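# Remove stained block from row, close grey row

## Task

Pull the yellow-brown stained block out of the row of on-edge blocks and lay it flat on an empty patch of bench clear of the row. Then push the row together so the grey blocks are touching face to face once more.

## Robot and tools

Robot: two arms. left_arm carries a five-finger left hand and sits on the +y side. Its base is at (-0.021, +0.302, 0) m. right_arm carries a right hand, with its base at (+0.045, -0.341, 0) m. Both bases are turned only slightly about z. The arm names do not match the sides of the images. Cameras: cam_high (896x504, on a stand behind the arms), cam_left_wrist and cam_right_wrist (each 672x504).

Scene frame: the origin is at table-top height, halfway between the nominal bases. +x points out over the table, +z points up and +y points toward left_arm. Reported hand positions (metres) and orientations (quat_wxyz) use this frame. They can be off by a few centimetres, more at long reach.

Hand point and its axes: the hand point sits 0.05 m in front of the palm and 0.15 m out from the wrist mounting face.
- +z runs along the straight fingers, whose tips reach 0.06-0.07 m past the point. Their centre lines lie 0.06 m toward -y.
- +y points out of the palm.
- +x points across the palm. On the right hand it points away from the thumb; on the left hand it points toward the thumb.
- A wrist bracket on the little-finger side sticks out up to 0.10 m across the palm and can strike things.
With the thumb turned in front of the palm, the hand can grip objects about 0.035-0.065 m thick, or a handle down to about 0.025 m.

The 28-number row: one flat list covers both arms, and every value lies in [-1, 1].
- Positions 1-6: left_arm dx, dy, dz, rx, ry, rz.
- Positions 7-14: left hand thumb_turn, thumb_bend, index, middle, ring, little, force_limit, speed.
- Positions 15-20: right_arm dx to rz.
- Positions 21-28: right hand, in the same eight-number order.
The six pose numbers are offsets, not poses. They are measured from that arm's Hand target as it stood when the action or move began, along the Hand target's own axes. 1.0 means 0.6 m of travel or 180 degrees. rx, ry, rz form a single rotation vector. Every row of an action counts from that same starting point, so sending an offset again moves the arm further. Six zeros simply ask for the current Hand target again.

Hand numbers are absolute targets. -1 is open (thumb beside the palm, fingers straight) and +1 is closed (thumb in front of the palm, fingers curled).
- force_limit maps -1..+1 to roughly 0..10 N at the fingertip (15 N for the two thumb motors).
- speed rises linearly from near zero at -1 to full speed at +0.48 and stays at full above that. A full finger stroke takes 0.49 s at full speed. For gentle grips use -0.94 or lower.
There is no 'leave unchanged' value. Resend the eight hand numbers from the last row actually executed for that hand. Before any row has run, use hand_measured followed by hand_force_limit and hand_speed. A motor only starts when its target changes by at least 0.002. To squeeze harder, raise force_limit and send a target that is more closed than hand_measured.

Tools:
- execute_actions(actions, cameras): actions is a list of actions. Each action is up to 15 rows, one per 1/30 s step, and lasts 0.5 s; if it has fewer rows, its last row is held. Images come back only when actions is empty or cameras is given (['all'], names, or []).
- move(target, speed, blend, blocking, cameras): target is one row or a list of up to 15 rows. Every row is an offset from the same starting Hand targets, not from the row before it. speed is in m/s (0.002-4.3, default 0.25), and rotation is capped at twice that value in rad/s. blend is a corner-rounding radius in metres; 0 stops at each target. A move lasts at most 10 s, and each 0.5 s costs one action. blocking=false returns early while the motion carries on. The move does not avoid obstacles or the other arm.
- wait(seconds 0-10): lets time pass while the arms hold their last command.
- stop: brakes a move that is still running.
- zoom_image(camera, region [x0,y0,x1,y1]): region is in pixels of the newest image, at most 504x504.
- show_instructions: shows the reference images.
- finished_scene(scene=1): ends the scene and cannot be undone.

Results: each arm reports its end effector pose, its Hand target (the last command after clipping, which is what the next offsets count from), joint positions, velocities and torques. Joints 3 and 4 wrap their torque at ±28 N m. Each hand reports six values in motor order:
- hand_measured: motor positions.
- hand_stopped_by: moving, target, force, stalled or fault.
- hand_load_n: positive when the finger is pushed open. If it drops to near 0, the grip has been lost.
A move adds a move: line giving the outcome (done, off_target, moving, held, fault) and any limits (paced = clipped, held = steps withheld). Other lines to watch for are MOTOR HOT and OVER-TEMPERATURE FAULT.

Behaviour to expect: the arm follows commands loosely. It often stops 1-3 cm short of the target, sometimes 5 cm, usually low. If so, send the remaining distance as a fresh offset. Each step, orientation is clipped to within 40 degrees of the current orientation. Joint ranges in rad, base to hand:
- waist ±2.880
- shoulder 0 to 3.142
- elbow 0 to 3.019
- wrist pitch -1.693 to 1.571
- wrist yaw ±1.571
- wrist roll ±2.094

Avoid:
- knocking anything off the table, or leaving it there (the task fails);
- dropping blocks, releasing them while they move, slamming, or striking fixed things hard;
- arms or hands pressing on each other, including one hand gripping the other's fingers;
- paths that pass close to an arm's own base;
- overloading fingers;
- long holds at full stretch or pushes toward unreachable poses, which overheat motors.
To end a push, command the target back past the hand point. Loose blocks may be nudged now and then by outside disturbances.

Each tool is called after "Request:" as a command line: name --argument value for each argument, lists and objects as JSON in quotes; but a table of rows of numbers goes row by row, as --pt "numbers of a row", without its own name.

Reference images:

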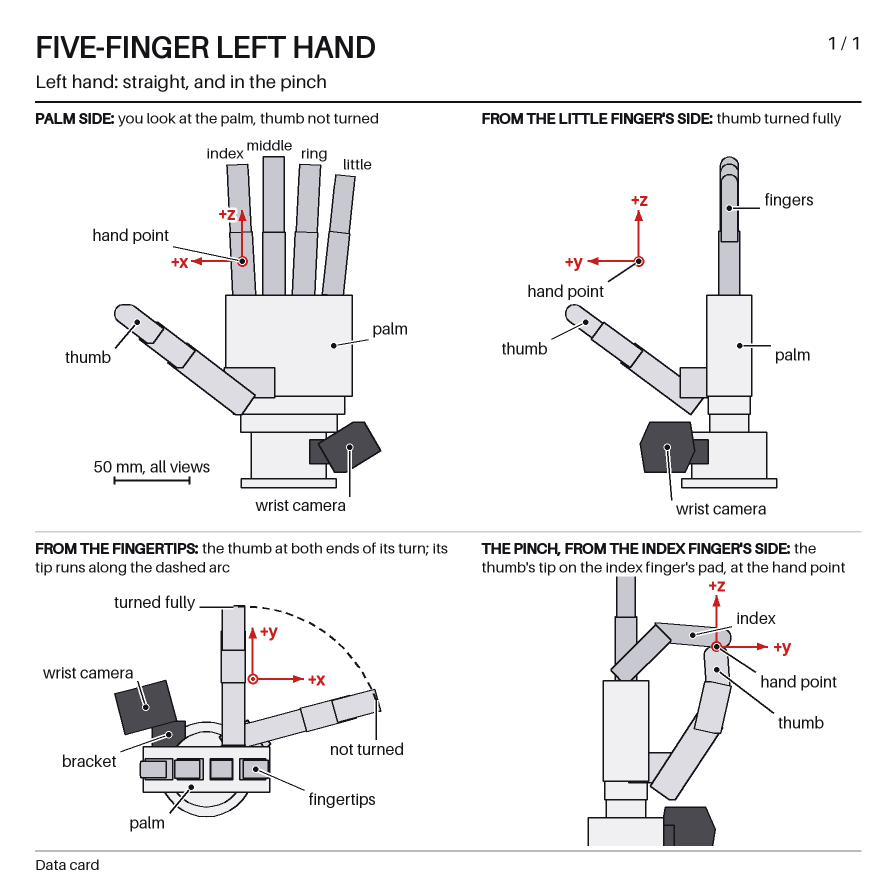

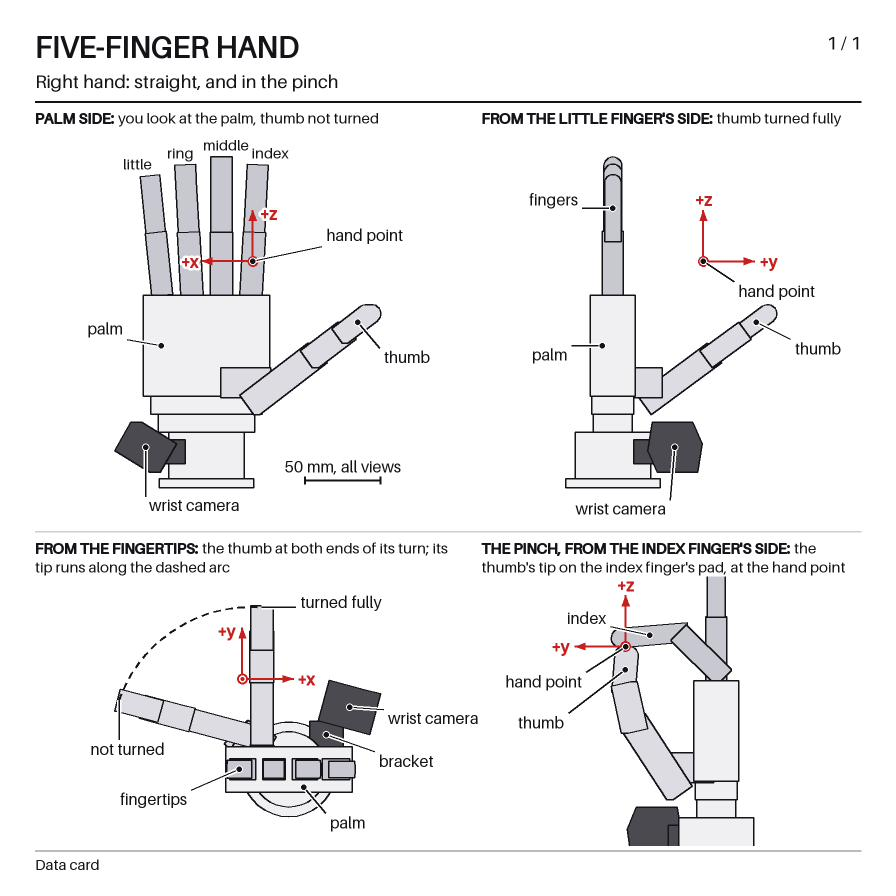

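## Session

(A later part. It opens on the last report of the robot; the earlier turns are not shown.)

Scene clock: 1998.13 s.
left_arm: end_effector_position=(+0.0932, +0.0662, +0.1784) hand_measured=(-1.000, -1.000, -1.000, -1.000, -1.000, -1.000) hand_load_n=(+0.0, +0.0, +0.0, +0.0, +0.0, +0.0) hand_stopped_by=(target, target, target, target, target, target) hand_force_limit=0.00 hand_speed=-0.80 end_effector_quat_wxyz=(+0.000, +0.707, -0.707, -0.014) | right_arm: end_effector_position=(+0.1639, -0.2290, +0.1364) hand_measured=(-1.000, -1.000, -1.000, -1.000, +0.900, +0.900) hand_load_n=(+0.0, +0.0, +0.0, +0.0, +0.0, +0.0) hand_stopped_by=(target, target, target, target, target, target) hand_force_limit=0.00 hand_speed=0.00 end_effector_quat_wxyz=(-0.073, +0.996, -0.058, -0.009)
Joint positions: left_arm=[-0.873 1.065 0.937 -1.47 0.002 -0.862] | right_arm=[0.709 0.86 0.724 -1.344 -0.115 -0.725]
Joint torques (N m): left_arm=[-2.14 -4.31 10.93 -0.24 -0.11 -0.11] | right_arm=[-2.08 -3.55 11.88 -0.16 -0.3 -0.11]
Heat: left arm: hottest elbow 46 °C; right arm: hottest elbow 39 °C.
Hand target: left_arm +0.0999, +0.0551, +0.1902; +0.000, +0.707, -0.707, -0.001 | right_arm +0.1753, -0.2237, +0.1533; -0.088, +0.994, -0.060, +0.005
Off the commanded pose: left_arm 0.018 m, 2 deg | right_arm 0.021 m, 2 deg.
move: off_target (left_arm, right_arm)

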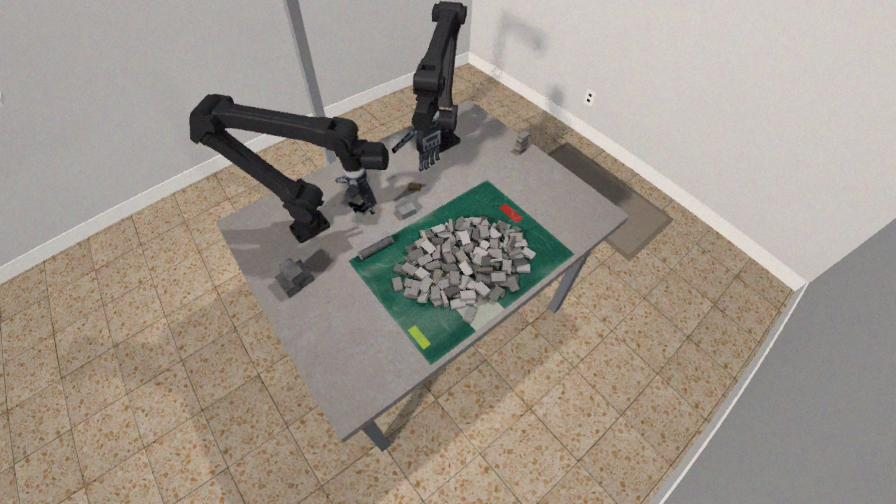

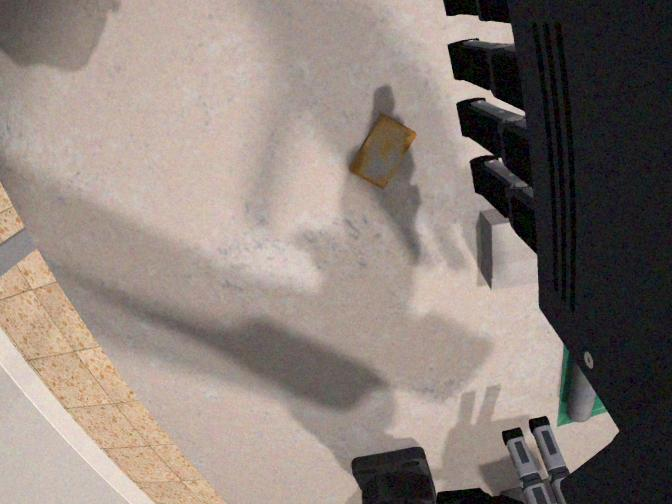

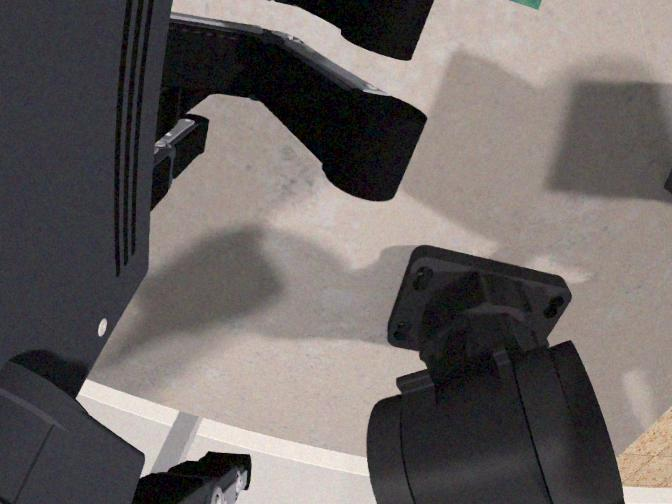

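Request:
execute_actions --actions '[]'

Scene clock: 2008.07 s.
left_arm: end_effector_position=(+0.0932, +0.0662, +0.1784) hand_measured=(-1.000, -1.000, -1.000, -1.000, -1.000, -1.000) hand_load_n=(+0.0, +0.0, +0.0, +0.0, +0.0, +0.0) hand_stopped_by=(target, target, target, target, target, target) hand_force_limit=0.00 hand_speed=-0.80 end_effector_quat_wxyz=(+0.000, +0.707, -0.707, -0.014) | right_arm: end_effector_position=(+0.1639, -0.2290, +0.1364) hand_measured=(-1.000, -1.000, -1.000, -1.000, +0.900, +0.900) hand_load_n=(+0.0, +0.0, +0.0, +0.0, +0.0, +0.0) hand_stopped_by=(target, target, target, target, target, target) hand_force_limit=0.00 hand_speed=0.00 end_effector_quat_wxyz=(-0.073, +0.996, -0.058, -0.009)
Joint positions: left_arm=[-0.873 1.065 0.937 -1.47 0.002 -0.863] | right_arm=[0.709 0.86 0.724 -1.344 -0.115 -0.725]
Joint velocities: within noise
Joint torques (N m): left_arm=[-2.32 -4.07 11.02 -0.09 -0.09 -0.09] | right_arm=[-2.2 -3.6 11.82 -0.14 -0.3 -0.11]
Heat: left arm: hottest elbow 46 °C; right arm: hottest elbow 40 °C.
Hand target: left_arm +0.0999, +0.0551, +0.1902; +0.000, +0.707, -0.707, -0.001 | right_arm +0.1753, -0.2237, +0.1533; -0.088, +0.994, -0.060, +0.005
Off the commanded pose: left_arm 0.018 m, 2 deg | right_arm 0.021 m, 2 deg.

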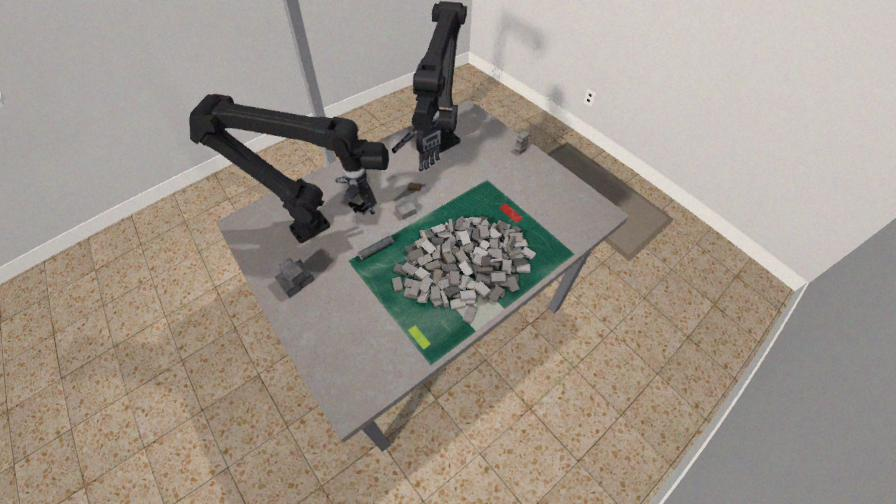

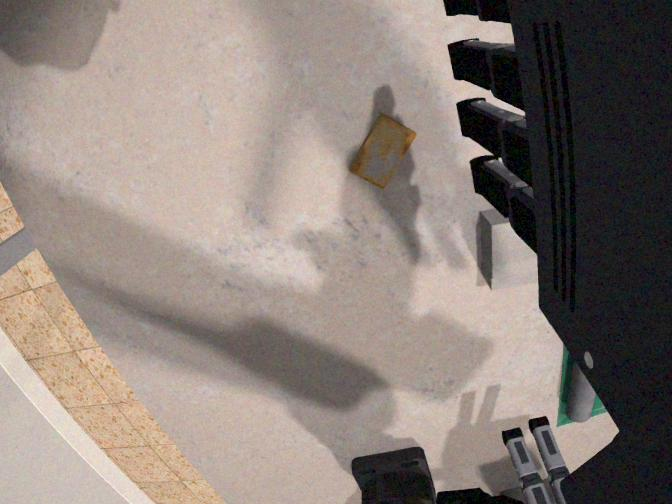

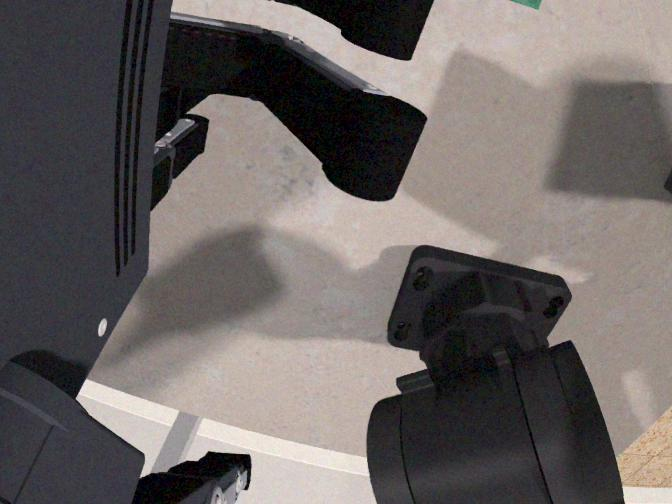

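Request:
zoom_image --camera "cam_high" --region '[320, 140, 460, 260]'

Request:
zoom_image --camera "cam_left_wrist" --region '[330, 60, 600, 310]'

Scaled by 3.600 from the camera's 896x504 image, which has a finer 1280x720 frame.

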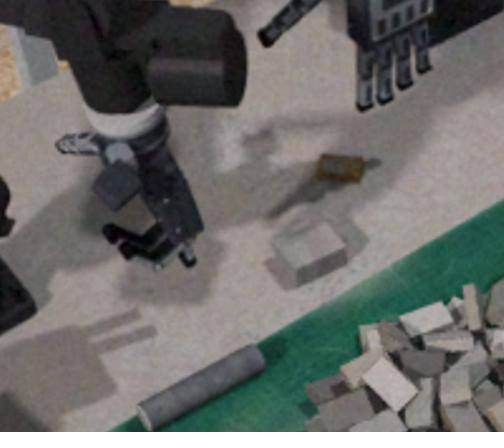

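Scaled by 1.867 from the camera's 672x504 image, which has a finer 960x720 frame.

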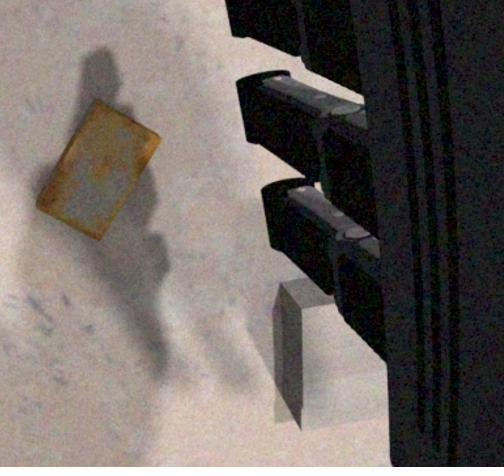

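Request:
move --target '[0.0283,-0.0117,0.13,0,0,0,-1,-1,-1,-1,-1,-1,0,-0.8,0,0,0,0,0,0,-1,-1,-1,-1,0.9,0.9,0,0]' --speed 0.1 --cameras '["all"]'

Scene clock: 2028.97 s.
left_arm: end_effector_position=(+0.1068, +0.0421, +0.1155) hand_measured=(-1.000, -1.000, -1.000, -1.000, -1.000, -1.000) hand_load_n=(+0.0, +0.0, +0.0, +0.0, -0.5, +0.0) hand_stopped_by=(target, target, target, target, target, target) hand_force_limit=0.00 hand_speed=-0.80 end_effector_quat_wxyz=(+0.000, +0.707, -0.707, -0.002) | right_arm: end_effector_position=(+0.1639, -0.2290, +0.1364) hand_measured=(-1.000, -1.000, -1.000, -1.000, +0.900, +0.900) hand_load_n=(+0.0, +0.0, +0.0, +0.0, +0.0, +0.0) hand_stopped_by=(target, target, target, target, target, target) hand_force_limit=0.00 hand_speed=0.00 end_effector_quat_wxyz=(-0.073, +0.996, -0.058, -0.009)
Joint positions: left_arm=[-0.892 1.167 0.842 -1.249 0.001 -0.882] | right_arm=[0.709 0.86 0.724 -1.344 -0.115 -0.725]
Joint torques (N m): left_arm=[-1.96 -5.13 7.3 0.51 -0.12 -0.1] | right_arm=[-2.08 -3.55 11.84 -0.16 -0.3 -0.11]
Heat: left arm: hottest elbow 46 °C; right arm: hottest elbow 40 °C.
Hand target: left_arm +0.1070, +0.0382, +0.1122; -0.001, +0.707, -0.707, -0.001 | right_arm +0.1753, -0.2237, +0.1533; -0.088, +0.994, -0.060, +0.005
Off the commanded pose: left_arm 0.005 m, 0 deg | right_arm 0.021 m, 2 deg.
move: off_target (right_arm)

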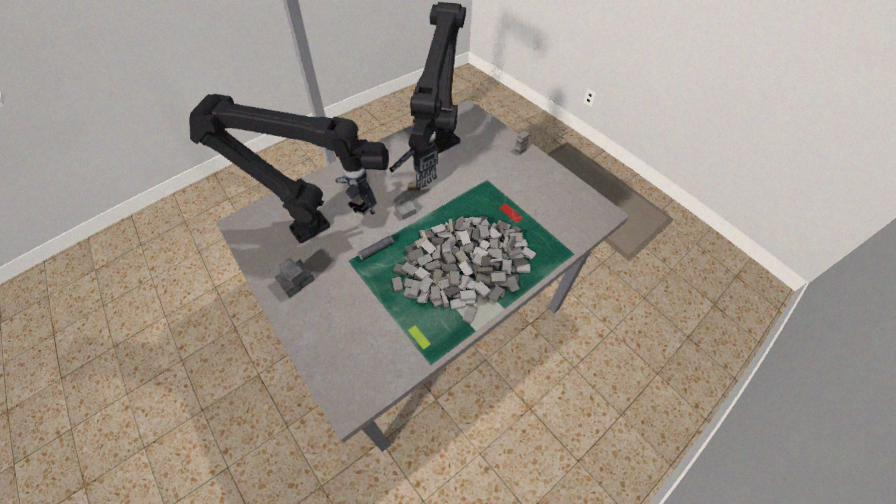

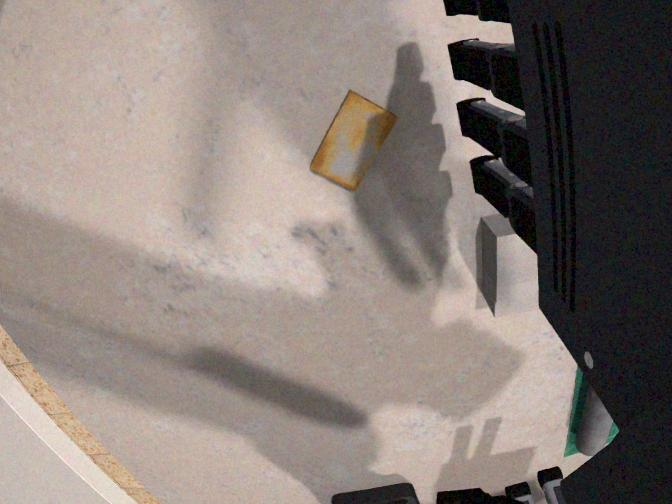

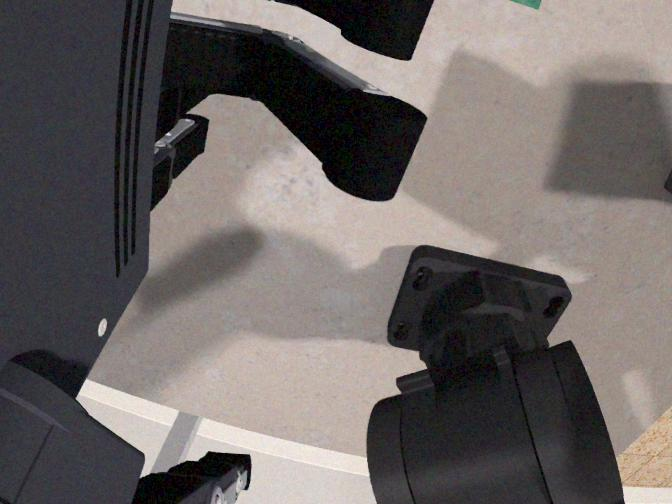

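Request:
zoom_image --camera "cam_high" --region '[370, 150, 460, 230]'

Request:
zoom_image --camera "cam_left_wrist" --region '[280, 0, 600, 340]'

Scaled by 5.600 from the camera's 896x504 image, which has a finer 1280x720 frame.

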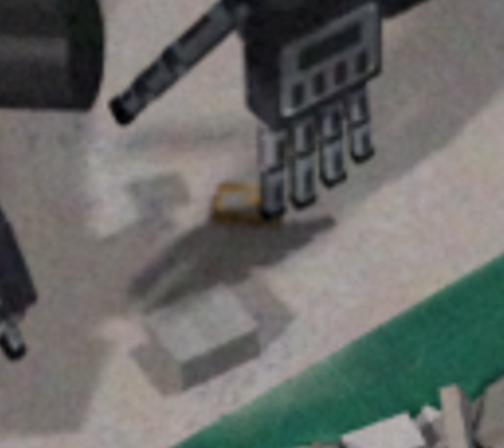

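Scaled by 1.482 from the camera's 672x504 image, which has a finer 960x720 frame.

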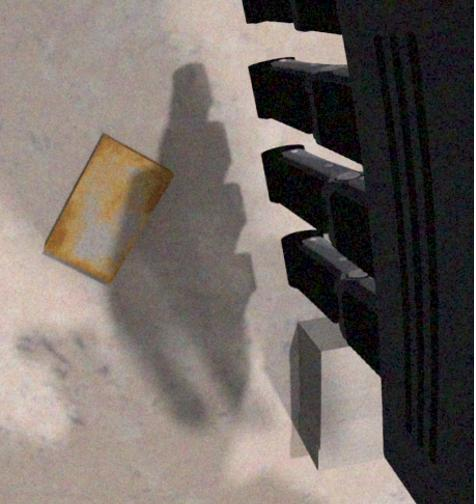

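Request:
move --target '[0,0,0.0417,0,0,0,-1,-1,-1,-1,-1,-1,0,-0.8,0,0,0,0,0,0,-1,-1,-1,-1,0.9,0.9,0,0]' --speed 0.05 --cameras '["cam_left_wrist", "cam_high"]'

Request:
zoom_image --camera "cam_left_wrist" --region '[280, 0, 600, 340]'

Request:
zoom_image --camera "cam_high" --region '[370, 150, 460, 230]'

Scene clock: 2056.93 s.
left_arm: end_effector_position=(+0.1071, +0.0417, +0.0910) hand_measured=(-1.000, -1.000, -1.000, -1.000, -1.000, -1.000) hand_load_n=(+0.0, +0.0, +0.0, +0.0, +0.0, +0.0) hand_stopped_by=(target, target, target, target, target, target) hand_force_limit=0.00 hand_speed=-0.80 end_effector_quat_wxyz=(+0.000, +0.707, -0.707, -0.001) | right_arm: end_effector_position=(+0.1639, -0.2290, +0.1364) hand_measured=(-1.000, -1.000, -1.000, -1.000, +0.900, +0.900) hand_load_n=(+0.0, +0.0, +0.0, +0.0, +0.0, +0.0) hand_stopped_by=(target, target, target, target, target, target) hand_force_limit=0.00 hand_speed=0.00 end_effector_quat_wxyz=(-0.073, +0.996, -0.058, -0.009)
Joint positions: left_arm=[-0.892 1.194 0.794 -1.173 0.001 -0.882] | right_arm=[0.709 0.86 0.724 -1.344 -0.115 -0.725]
Joint torques (N m): left_arm=[-1.9 -5.19 7.19 0.5 -0.12 -0.11] | right_arm=[-2.02 -3.37 11.85 -0.13 -0.29 -0.11]
Heat: left arm: hottest elbow 44 °C; right arm: hottest elbow 41 °C.
Hand target: left_arm +0.1069, +0.0383, +0.0871; -0.001, +0.707, -0.707, -0.001 | right_arm +0.1753, -0.2237, +0.1533; -0.088, +0.994, -0.060, +0.005
Off the commanded pose: left_arm 0.005 m, 0 deg | right_arm 0.021 m, 2 deg.
move: off_target (right_arm)
Images, in order (width x height): cam_high 896x504, cam_left_wrist 672x504.

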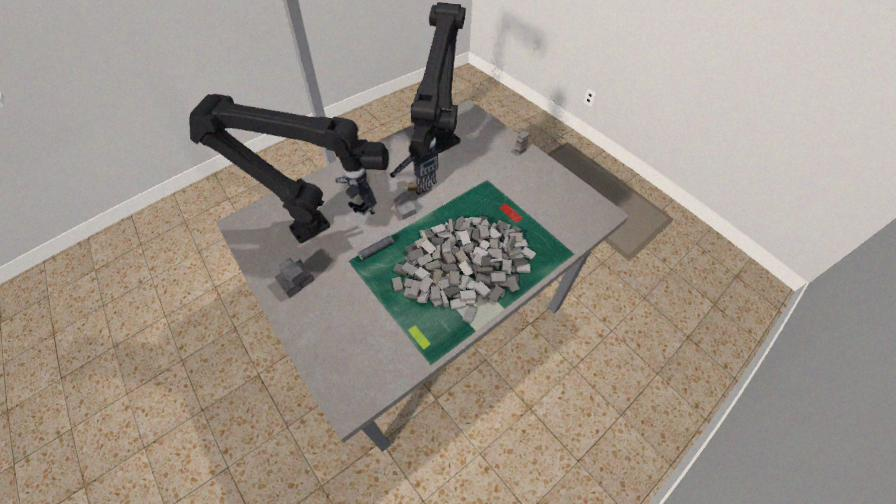

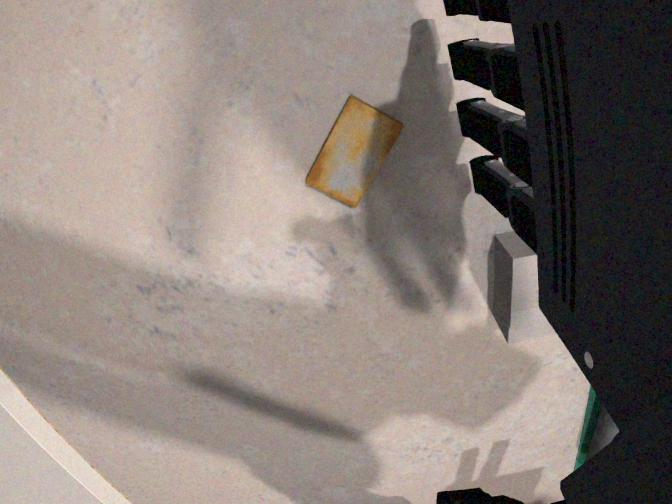

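Scaled by 1.482 from the camera's 672x504 image, which has a finer 960x720 frame.

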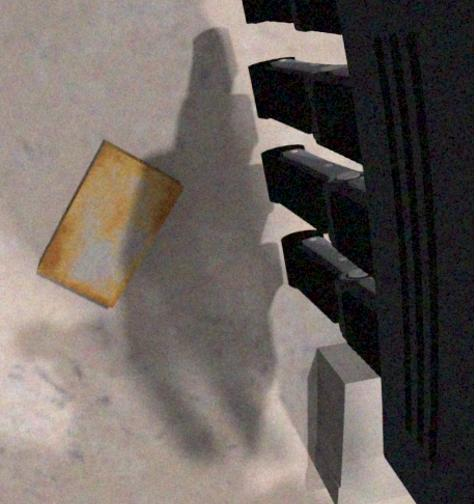

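Scaled by 5.600 from the camera's 896x504 image, which has a finer 1280x720 frame.

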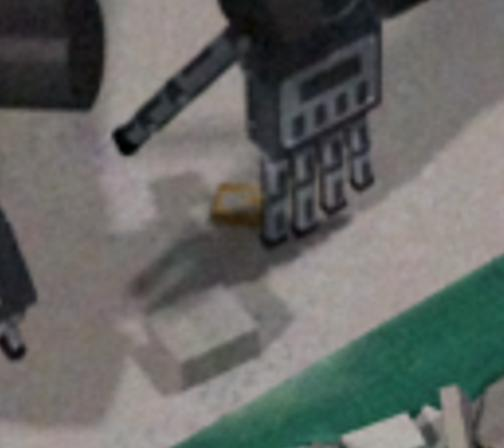

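Request:
zoom_image --camera "cam_left_wrist" --region '[400, 60, 540, 260]'

Request:
zoom_image --camera "cam_high" --region '[400, 160, 445, 205]'

Scaled by 2.520 from the camera's 672x504 image, which has a finer 960x720 frame.

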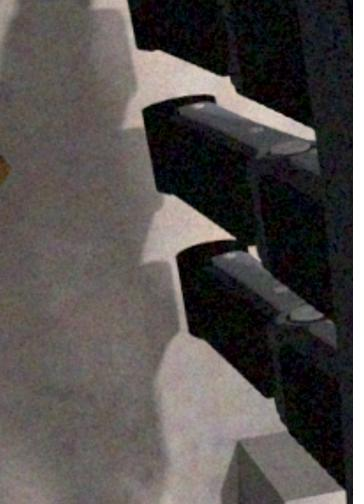

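Scaled by 11.200 from the camera's 896x504 image, which has a finer 1280x720 frame.

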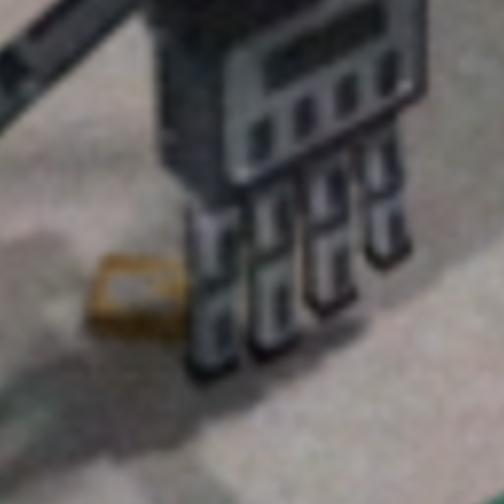

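Request:
move --target '[0,0,0.0167,0,0,0,-1,-1,-1,-1,-1,-1,0,-0.8,0,0,0,0,0,0,-1,-1,-1,-1,0.9,0.9,0,0]' --speed 0.03 --cameras '["cam_left_wrist", "cam_high"]'

Request:
zoom_image --camera "cam_left_wrist" --region '[400, 60, 540, 260]'

Request:
zoom_image --camera "cam_high" --region '[400, 160, 445, 205]'

Scene clock: 2090.10 s.
left_arm: end_effector_position=(+0.1073, +0.0414, +0.0812) hand_measured=(-1.000, -1.000, -1.000, -1.000, -1.000, -1.000) hand_load_n=(+0.5, +0.0, +0.0, +0.0, +0.0, +0.0) hand_stopped_by=(target, target, target, target, target, target) hand_force_limit=0.00 hand_speed=-0.80 end_effector_quat_wxyz=(+0.001, +0.707, -0.707, +0.000) | right_arm: end_effector_position=(+0.1639, -0.2290, +0.1364) hand_measured=(-1.000, -1.000, -1.000, -1.000, +0.900, +0.900) hand_load_n=(+0.0, +0.0, +0.0, +0.0, +0.0, +0.0) hand_stopped_by=(target, target, target, target, target, target) hand_force_limit=0.00 hand_speed=0.00 end_effector_quat_wxyz=(-0.073, +0.996, -0.058, -0.009)
Joint positions: left_arm=[-0.892 1.207 0.776 -1.141 0.001 -0.882] | right_arm=[0.709 0.86 0.724 -1.344 -0.115 -0.725]
Joint torques (N m): left_arm=[-2.02 -5.42 6.97 0.49 -0.11 -0.11] | right_arm=[-2.08 -3.55 11.84 -0.16 -0.29 -0.11]
Heat: left arm: hottest elbow 44 °C; right arm: hottest elbow 41 °C.
Hand target: left_arm +0.1070, +0.0383, +0.0771; -0.001, +0.707, -0.707, -0.001 | right_arm +0.1753, -0.2237, +0.1533; -0.088, +0.994, -0.060, +0.005
Off the commanded pose: left_arm 0.005 m, 0 deg | right_arm 0.021 m, 2 deg.
move: off_target (right_arm)
Images, in order (width x height): cam_high 896x504, cam_left_wrist 672x504.

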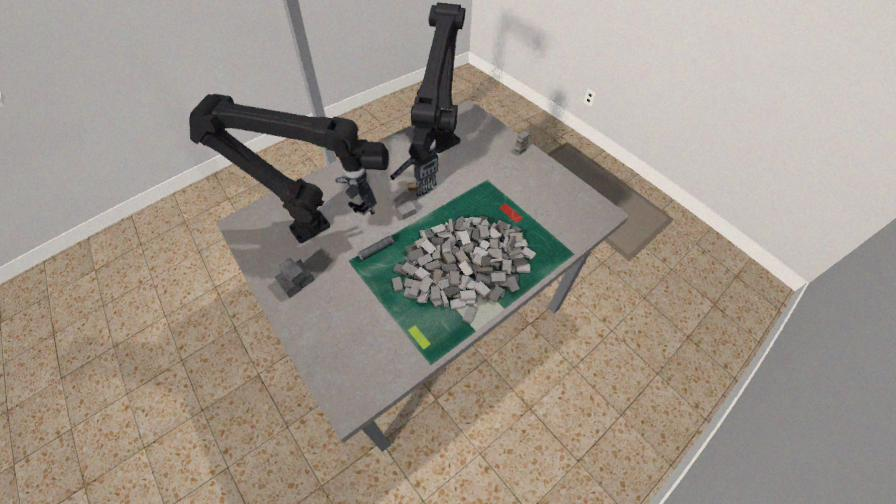

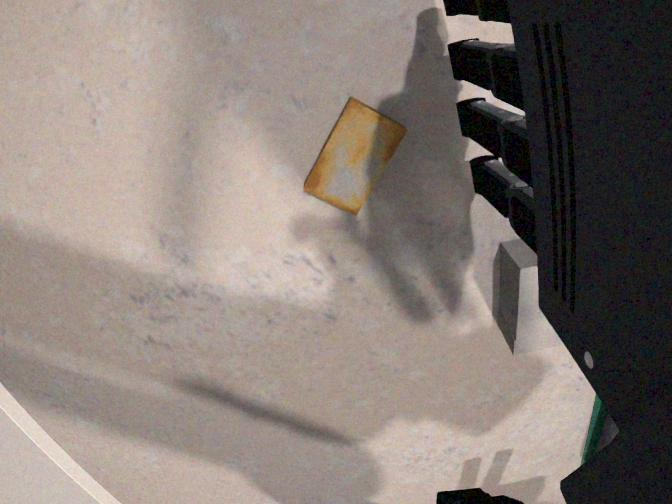

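Scaled by 2.520 from the camera's 672x504 image, which has a finer 960x720 frame.

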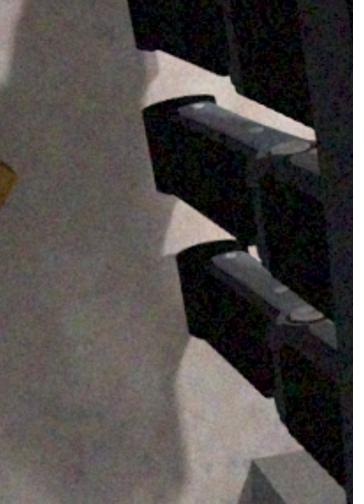

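Scaled by 11.200 from the camera's 896x504 image, which has a finer 1280x720 frame.

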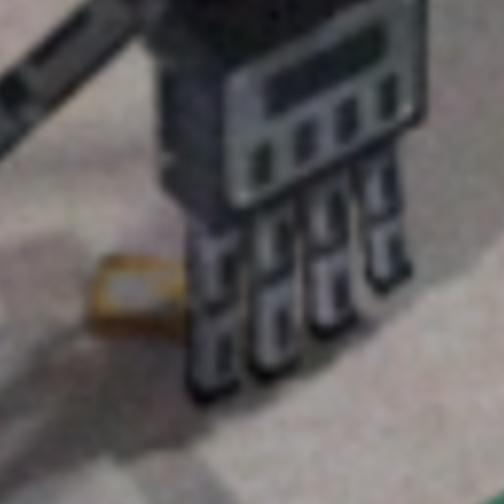

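Request:
move --target '[0,0,0.0067,0,0,0,-1,-1,-1,-1,-1,-1,0,-0.8,0,0,0,0,0,0,-1,-1,-1,-1,0.9,0.9,0,0]' --speed 0.02 --cameras '["cam_left_wrist", "cam_high"]'

Request:
zoom_image --camera "cam_left_wrist" --region '[400, 60, 540, 260]'

Request:
zoom_image --camera "cam_high" --region '[400, 160, 445, 205]'

Scene clock: 2099.83 s.
left_arm: end_effector_position=(+0.1074, +0.0413, +0.0774) hand_measured=(-1.000, -1.000, -1.000, -1.000, -1.000, -1.000) hand_load_n=(+0.0, +0.0, +0.0, +0.0, +0.0, +0.0) hand_stopped_by=(target, target, target, target, target, target) hand_force_limit=0.00 hand_speed=-0.80 end_effector_quat_wxyz=(+0.001, +0.707, -0.707, +0.000) | right_arm: end_effector_position=(+0.1639, -0.2290, +0.1364) hand_measured=(-1.000, -1.000, -1.000, -1.000, +0.900, +0.900) hand_load_n=(+0.0, +0.0, +0.0, +0.0, +0.0, +0.0) hand_stopped_by=(target, target, target, target, target, target) hand_force_limit=0.00 hand_speed=0.00 end_effector_quat_wxyz=(-0.073, +0.996, -0.058, -0.009)
Joint positions: left_arm=[-0.892 1.212 0.77 -1.129 0.001 -0.882] | right_arm=[0.709 0.86 0.724 -1.344 -0.115 -0.725]
Joint torques (N m): left_arm=[-2.2 -5.6 6.86 0.46 -0.1 -0.11] | right_arm=[-2.14 -3.55 11.84 -0.14 -0.3 -0.11]
Heat: left arm: hottest elbow 44 °C; right arm: hottest elbow 41 °C.
Hand target: left_arm +0.1070, +0.0383, +0.0731; -0.001, +0.707, -0.707, -0.001 | right_arm +0.1753, -0.2237, +0.1533; -0.088, +0.994, -0.060, +0.005
Off the commanded pose: left_arm 0.005 m, 0 deg | right_arm 0.021 m, 2 deg.
move: off_target (right_arm)
Images, in order (width x height): cam_high 896x504, cam_left_wrist 672x504.

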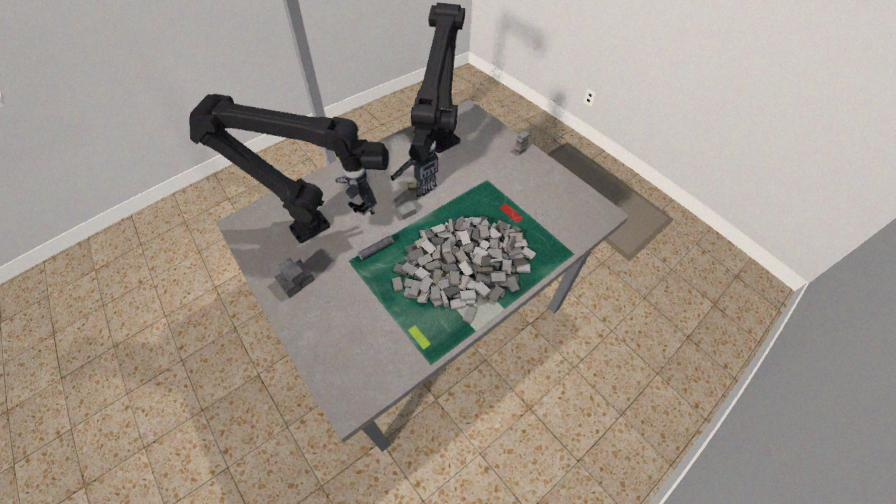

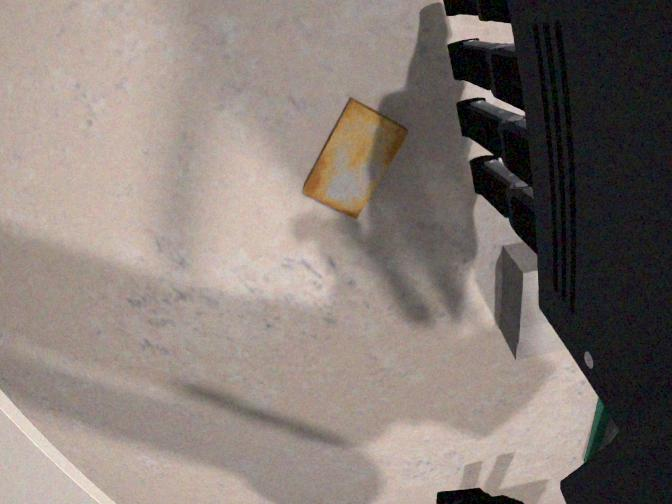

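Scaled by 2.520 from the camera's 672x504 image, which has a finer 960x720 frame.

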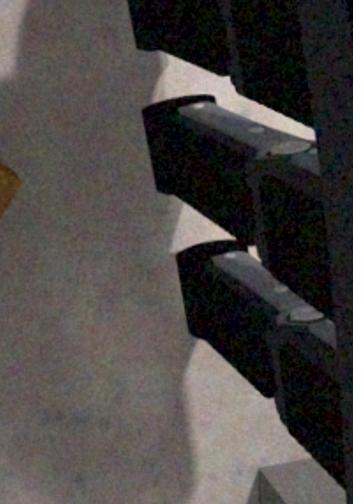

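Scaled by 11.200 from the camera's 896x504 image, which has a finer 1280x720 frame.

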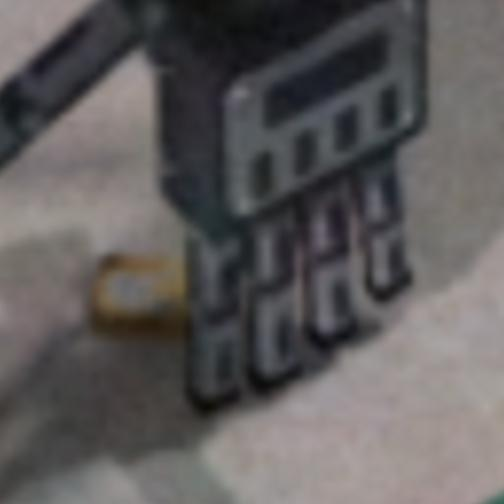

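Request:
move --target '[0,0.0583,0,0,0,0,-1,-1,-1,-1,-1,-1,0,-0.8,0,0,0,0,0,0,-1,-1,-1,-1,0.9,0.9,0,0]' --speed 0.04 --cameras '["cam_left_wrist", "cam_high"]'

Request:
zoom_image --camera "cam_high" --region '[390, 150, 445, 205]'

Scene clock: 2118.70 s.
left_arm: end_effector_position=(+0.0748, +0.0393, +0.0716) hand_measured=(-1.000, -1.000, -1.000, -1.000, -1.000, -1.000) hand_load_n=(+0.0, -0.5, -0.5, +0.0, +0.0, +0.0) hand_stopped_by=(target, target, target, target, target, target) hand_force_limit=0.00 hand_speed=-0.80 end_effector_quat_wxyz=(-0.001, +0.707, -0.707, -0.004) | right_arm: end_effector_position=(+0.1639, -0.2290, +0.1364) hand_measured=(-1.000, -1.000, -1.000, -1.000, +0.900, +0.900) hand_load_n=(+0.0, +0.0, +0.0, +0.0, +0.0, +0.0) hand_stopped_by=(target, target, target, target, target, target) hand_force_limit=0.00 hand_speed=0.00 end_effector_quat_wxyz=(-0.073, +0.996, -0.058, -0.009)
Joint positions: left_arm=[-0.989 1.173 0.723 -1.128 -0.002 -0.978] | right_arm=[0.709 0.86 0.724 -1.344 -0.115 -0.725]
Joint torques (N m): left_arm=[-2.2 -6.36 6.78 -0.02 -0.01 -0.1] | right_arm=[-2.14 -3.55 11.86 -0.14 -0.29 -0.11]
Heat: left arm: hottest elbow 42 °C; right arm: hottest elbow 41 °C.
Hand target: left_arm +0.0719, +0.0384, +0.0731; -0.001, +0.707, -0.707, -0.001 | right_arm +0.1753, -0.2237, +0.1533; -0.088, +0.994, -0.060, +0.005
Off the commanded pose: left_arm 0.003 m, 0 deg | right_arm 0.021 m, 2 deg.
move: off_target (right_arm)
Images, in order (width x height): cam_high 896x504, cam_left_wrist 672x504.

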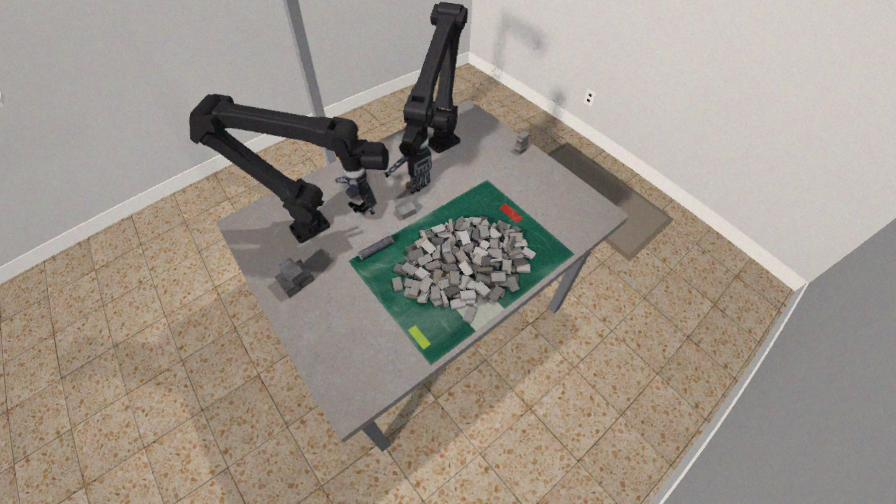

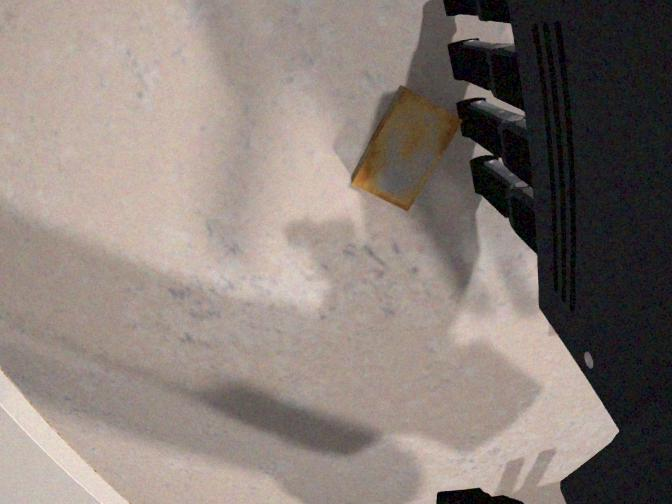

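Scaled by 9.164 from the camera's 896x504 image, which has a finer 1280x720 frame.

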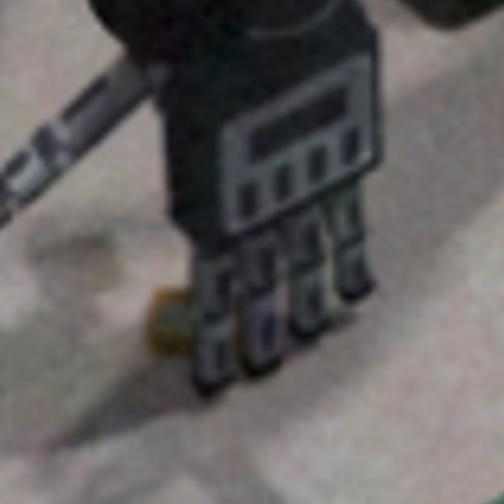

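Request:
zoom_image --camera "cam_left_wrist" --region '[340, 50, 540, 250]'

Scaled by 2.520 from the camera's 672x504 image, which has a finer 960x720 frame.

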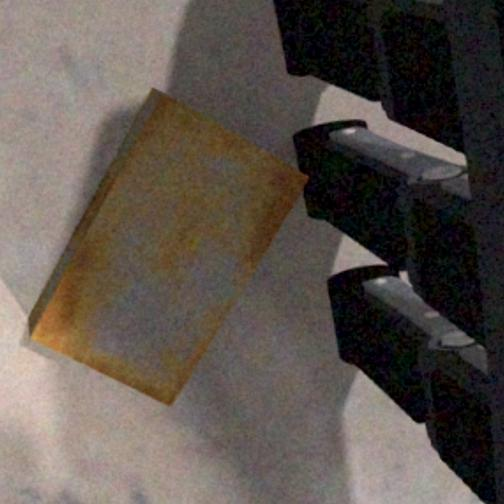

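Request:
move --target '[0,0.1083,-0.0033,0,0,0,-1,-1,-1,-1,-1,-1,0,-0.8,0,0,0,0,0,0,-1,-1,-1,-1,0.9,0.9,0,0]' --speed 0.035 --cameras '["cam_left_wrist", "cam_high"]'

Request:
zoom_image --camera "cam_left_wrist" --region '[340, 50, 540, 250]'

Scene clock: 2134.80 s.
left_arm: end_effector_position=(+0.0108, +0.0362, +0.0735) hand_measured=(-1.000, -1.000, -1.000, -1.000, -1.000, -1.000) hand_load_n=(+0.0, +0.0, +0.0, +0.0, -0.5, +0.0) hand_stopped_by=(target, target, target, target, target, target) hand_force_limit=0.00 hand_speed=-0.80 end_effector_quat_wxyz=(+0.000, +0.707, -0.707, +0.001) | right_arm: end_effector_position=(+0.1639, -0.2290, +0.1364) hand_measured=(-1.000, -1.000, -1.000, -1.000, +0.900, +0.900) hand_load_n=(+0.0, +0.0, +0.0, +0.0, +0.0, +0.0) hand_stopped_by=(target, target, target, target, target, target) hand_force_limit=0.00 hand_speed=0.00 end_effector_quat_wxyz=(-0.073, +0.996, -0.058, -0.009)
Joint positions: left_arm=[-1.208 1.078 0.662 -1.152 -0.002 -1.197] | right_arm=[0.709 0.86 0.724 -1.344 -0.115 -0.725]
Joint torques (N m): left_arm=[-1.96 -5.19 7.06 -0.38 0 -0.12] | right_arm=[-2.14 -3.55 11.85 -0.16 -0.3 -0.11]
Heat: left arm: hottest elbow 41 °C; right arm: hottest elbow 41 °C.
Hand target: left_arm +0.0070, +0.0382, +0.0752; +0.000, +0.707, -0.707, -0.001 | right_arm +0.1753, -0.2237, +0.1533; -0.088, +0.994, -0.060, +0.005
Off the commanded pose: left_arm 0.005 m, 0 deg | right_arm 0.021 m, 2 deg.
move: off_target (right_arm)
Images, in order (width x height): cam_high 896x504, cam_left_wrist 672x504.

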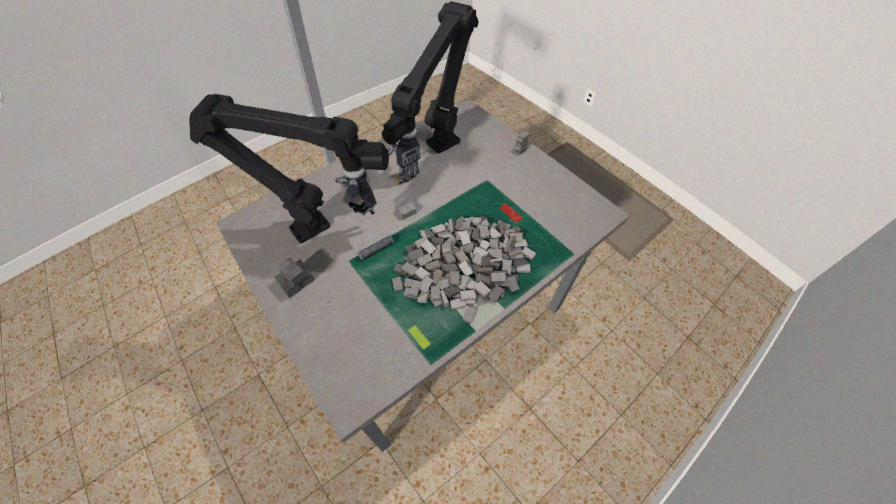

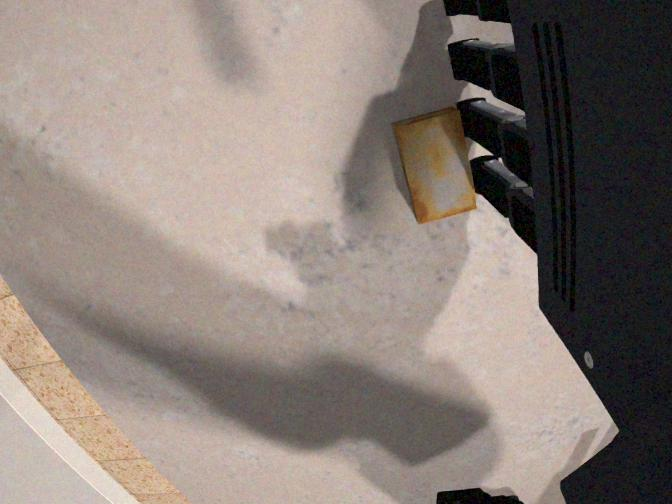

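Scaled by 2.520 from the camera's 672x504 image, which has a finer 960x720 frame.

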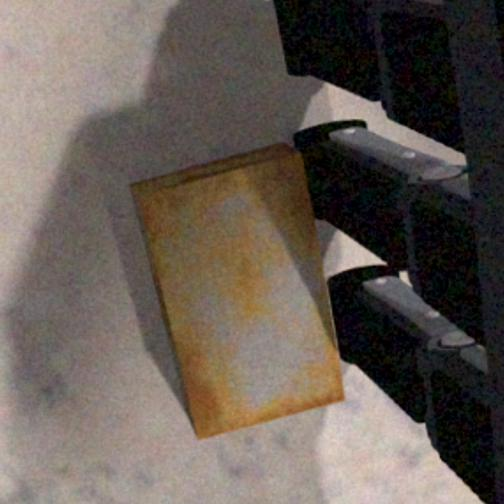

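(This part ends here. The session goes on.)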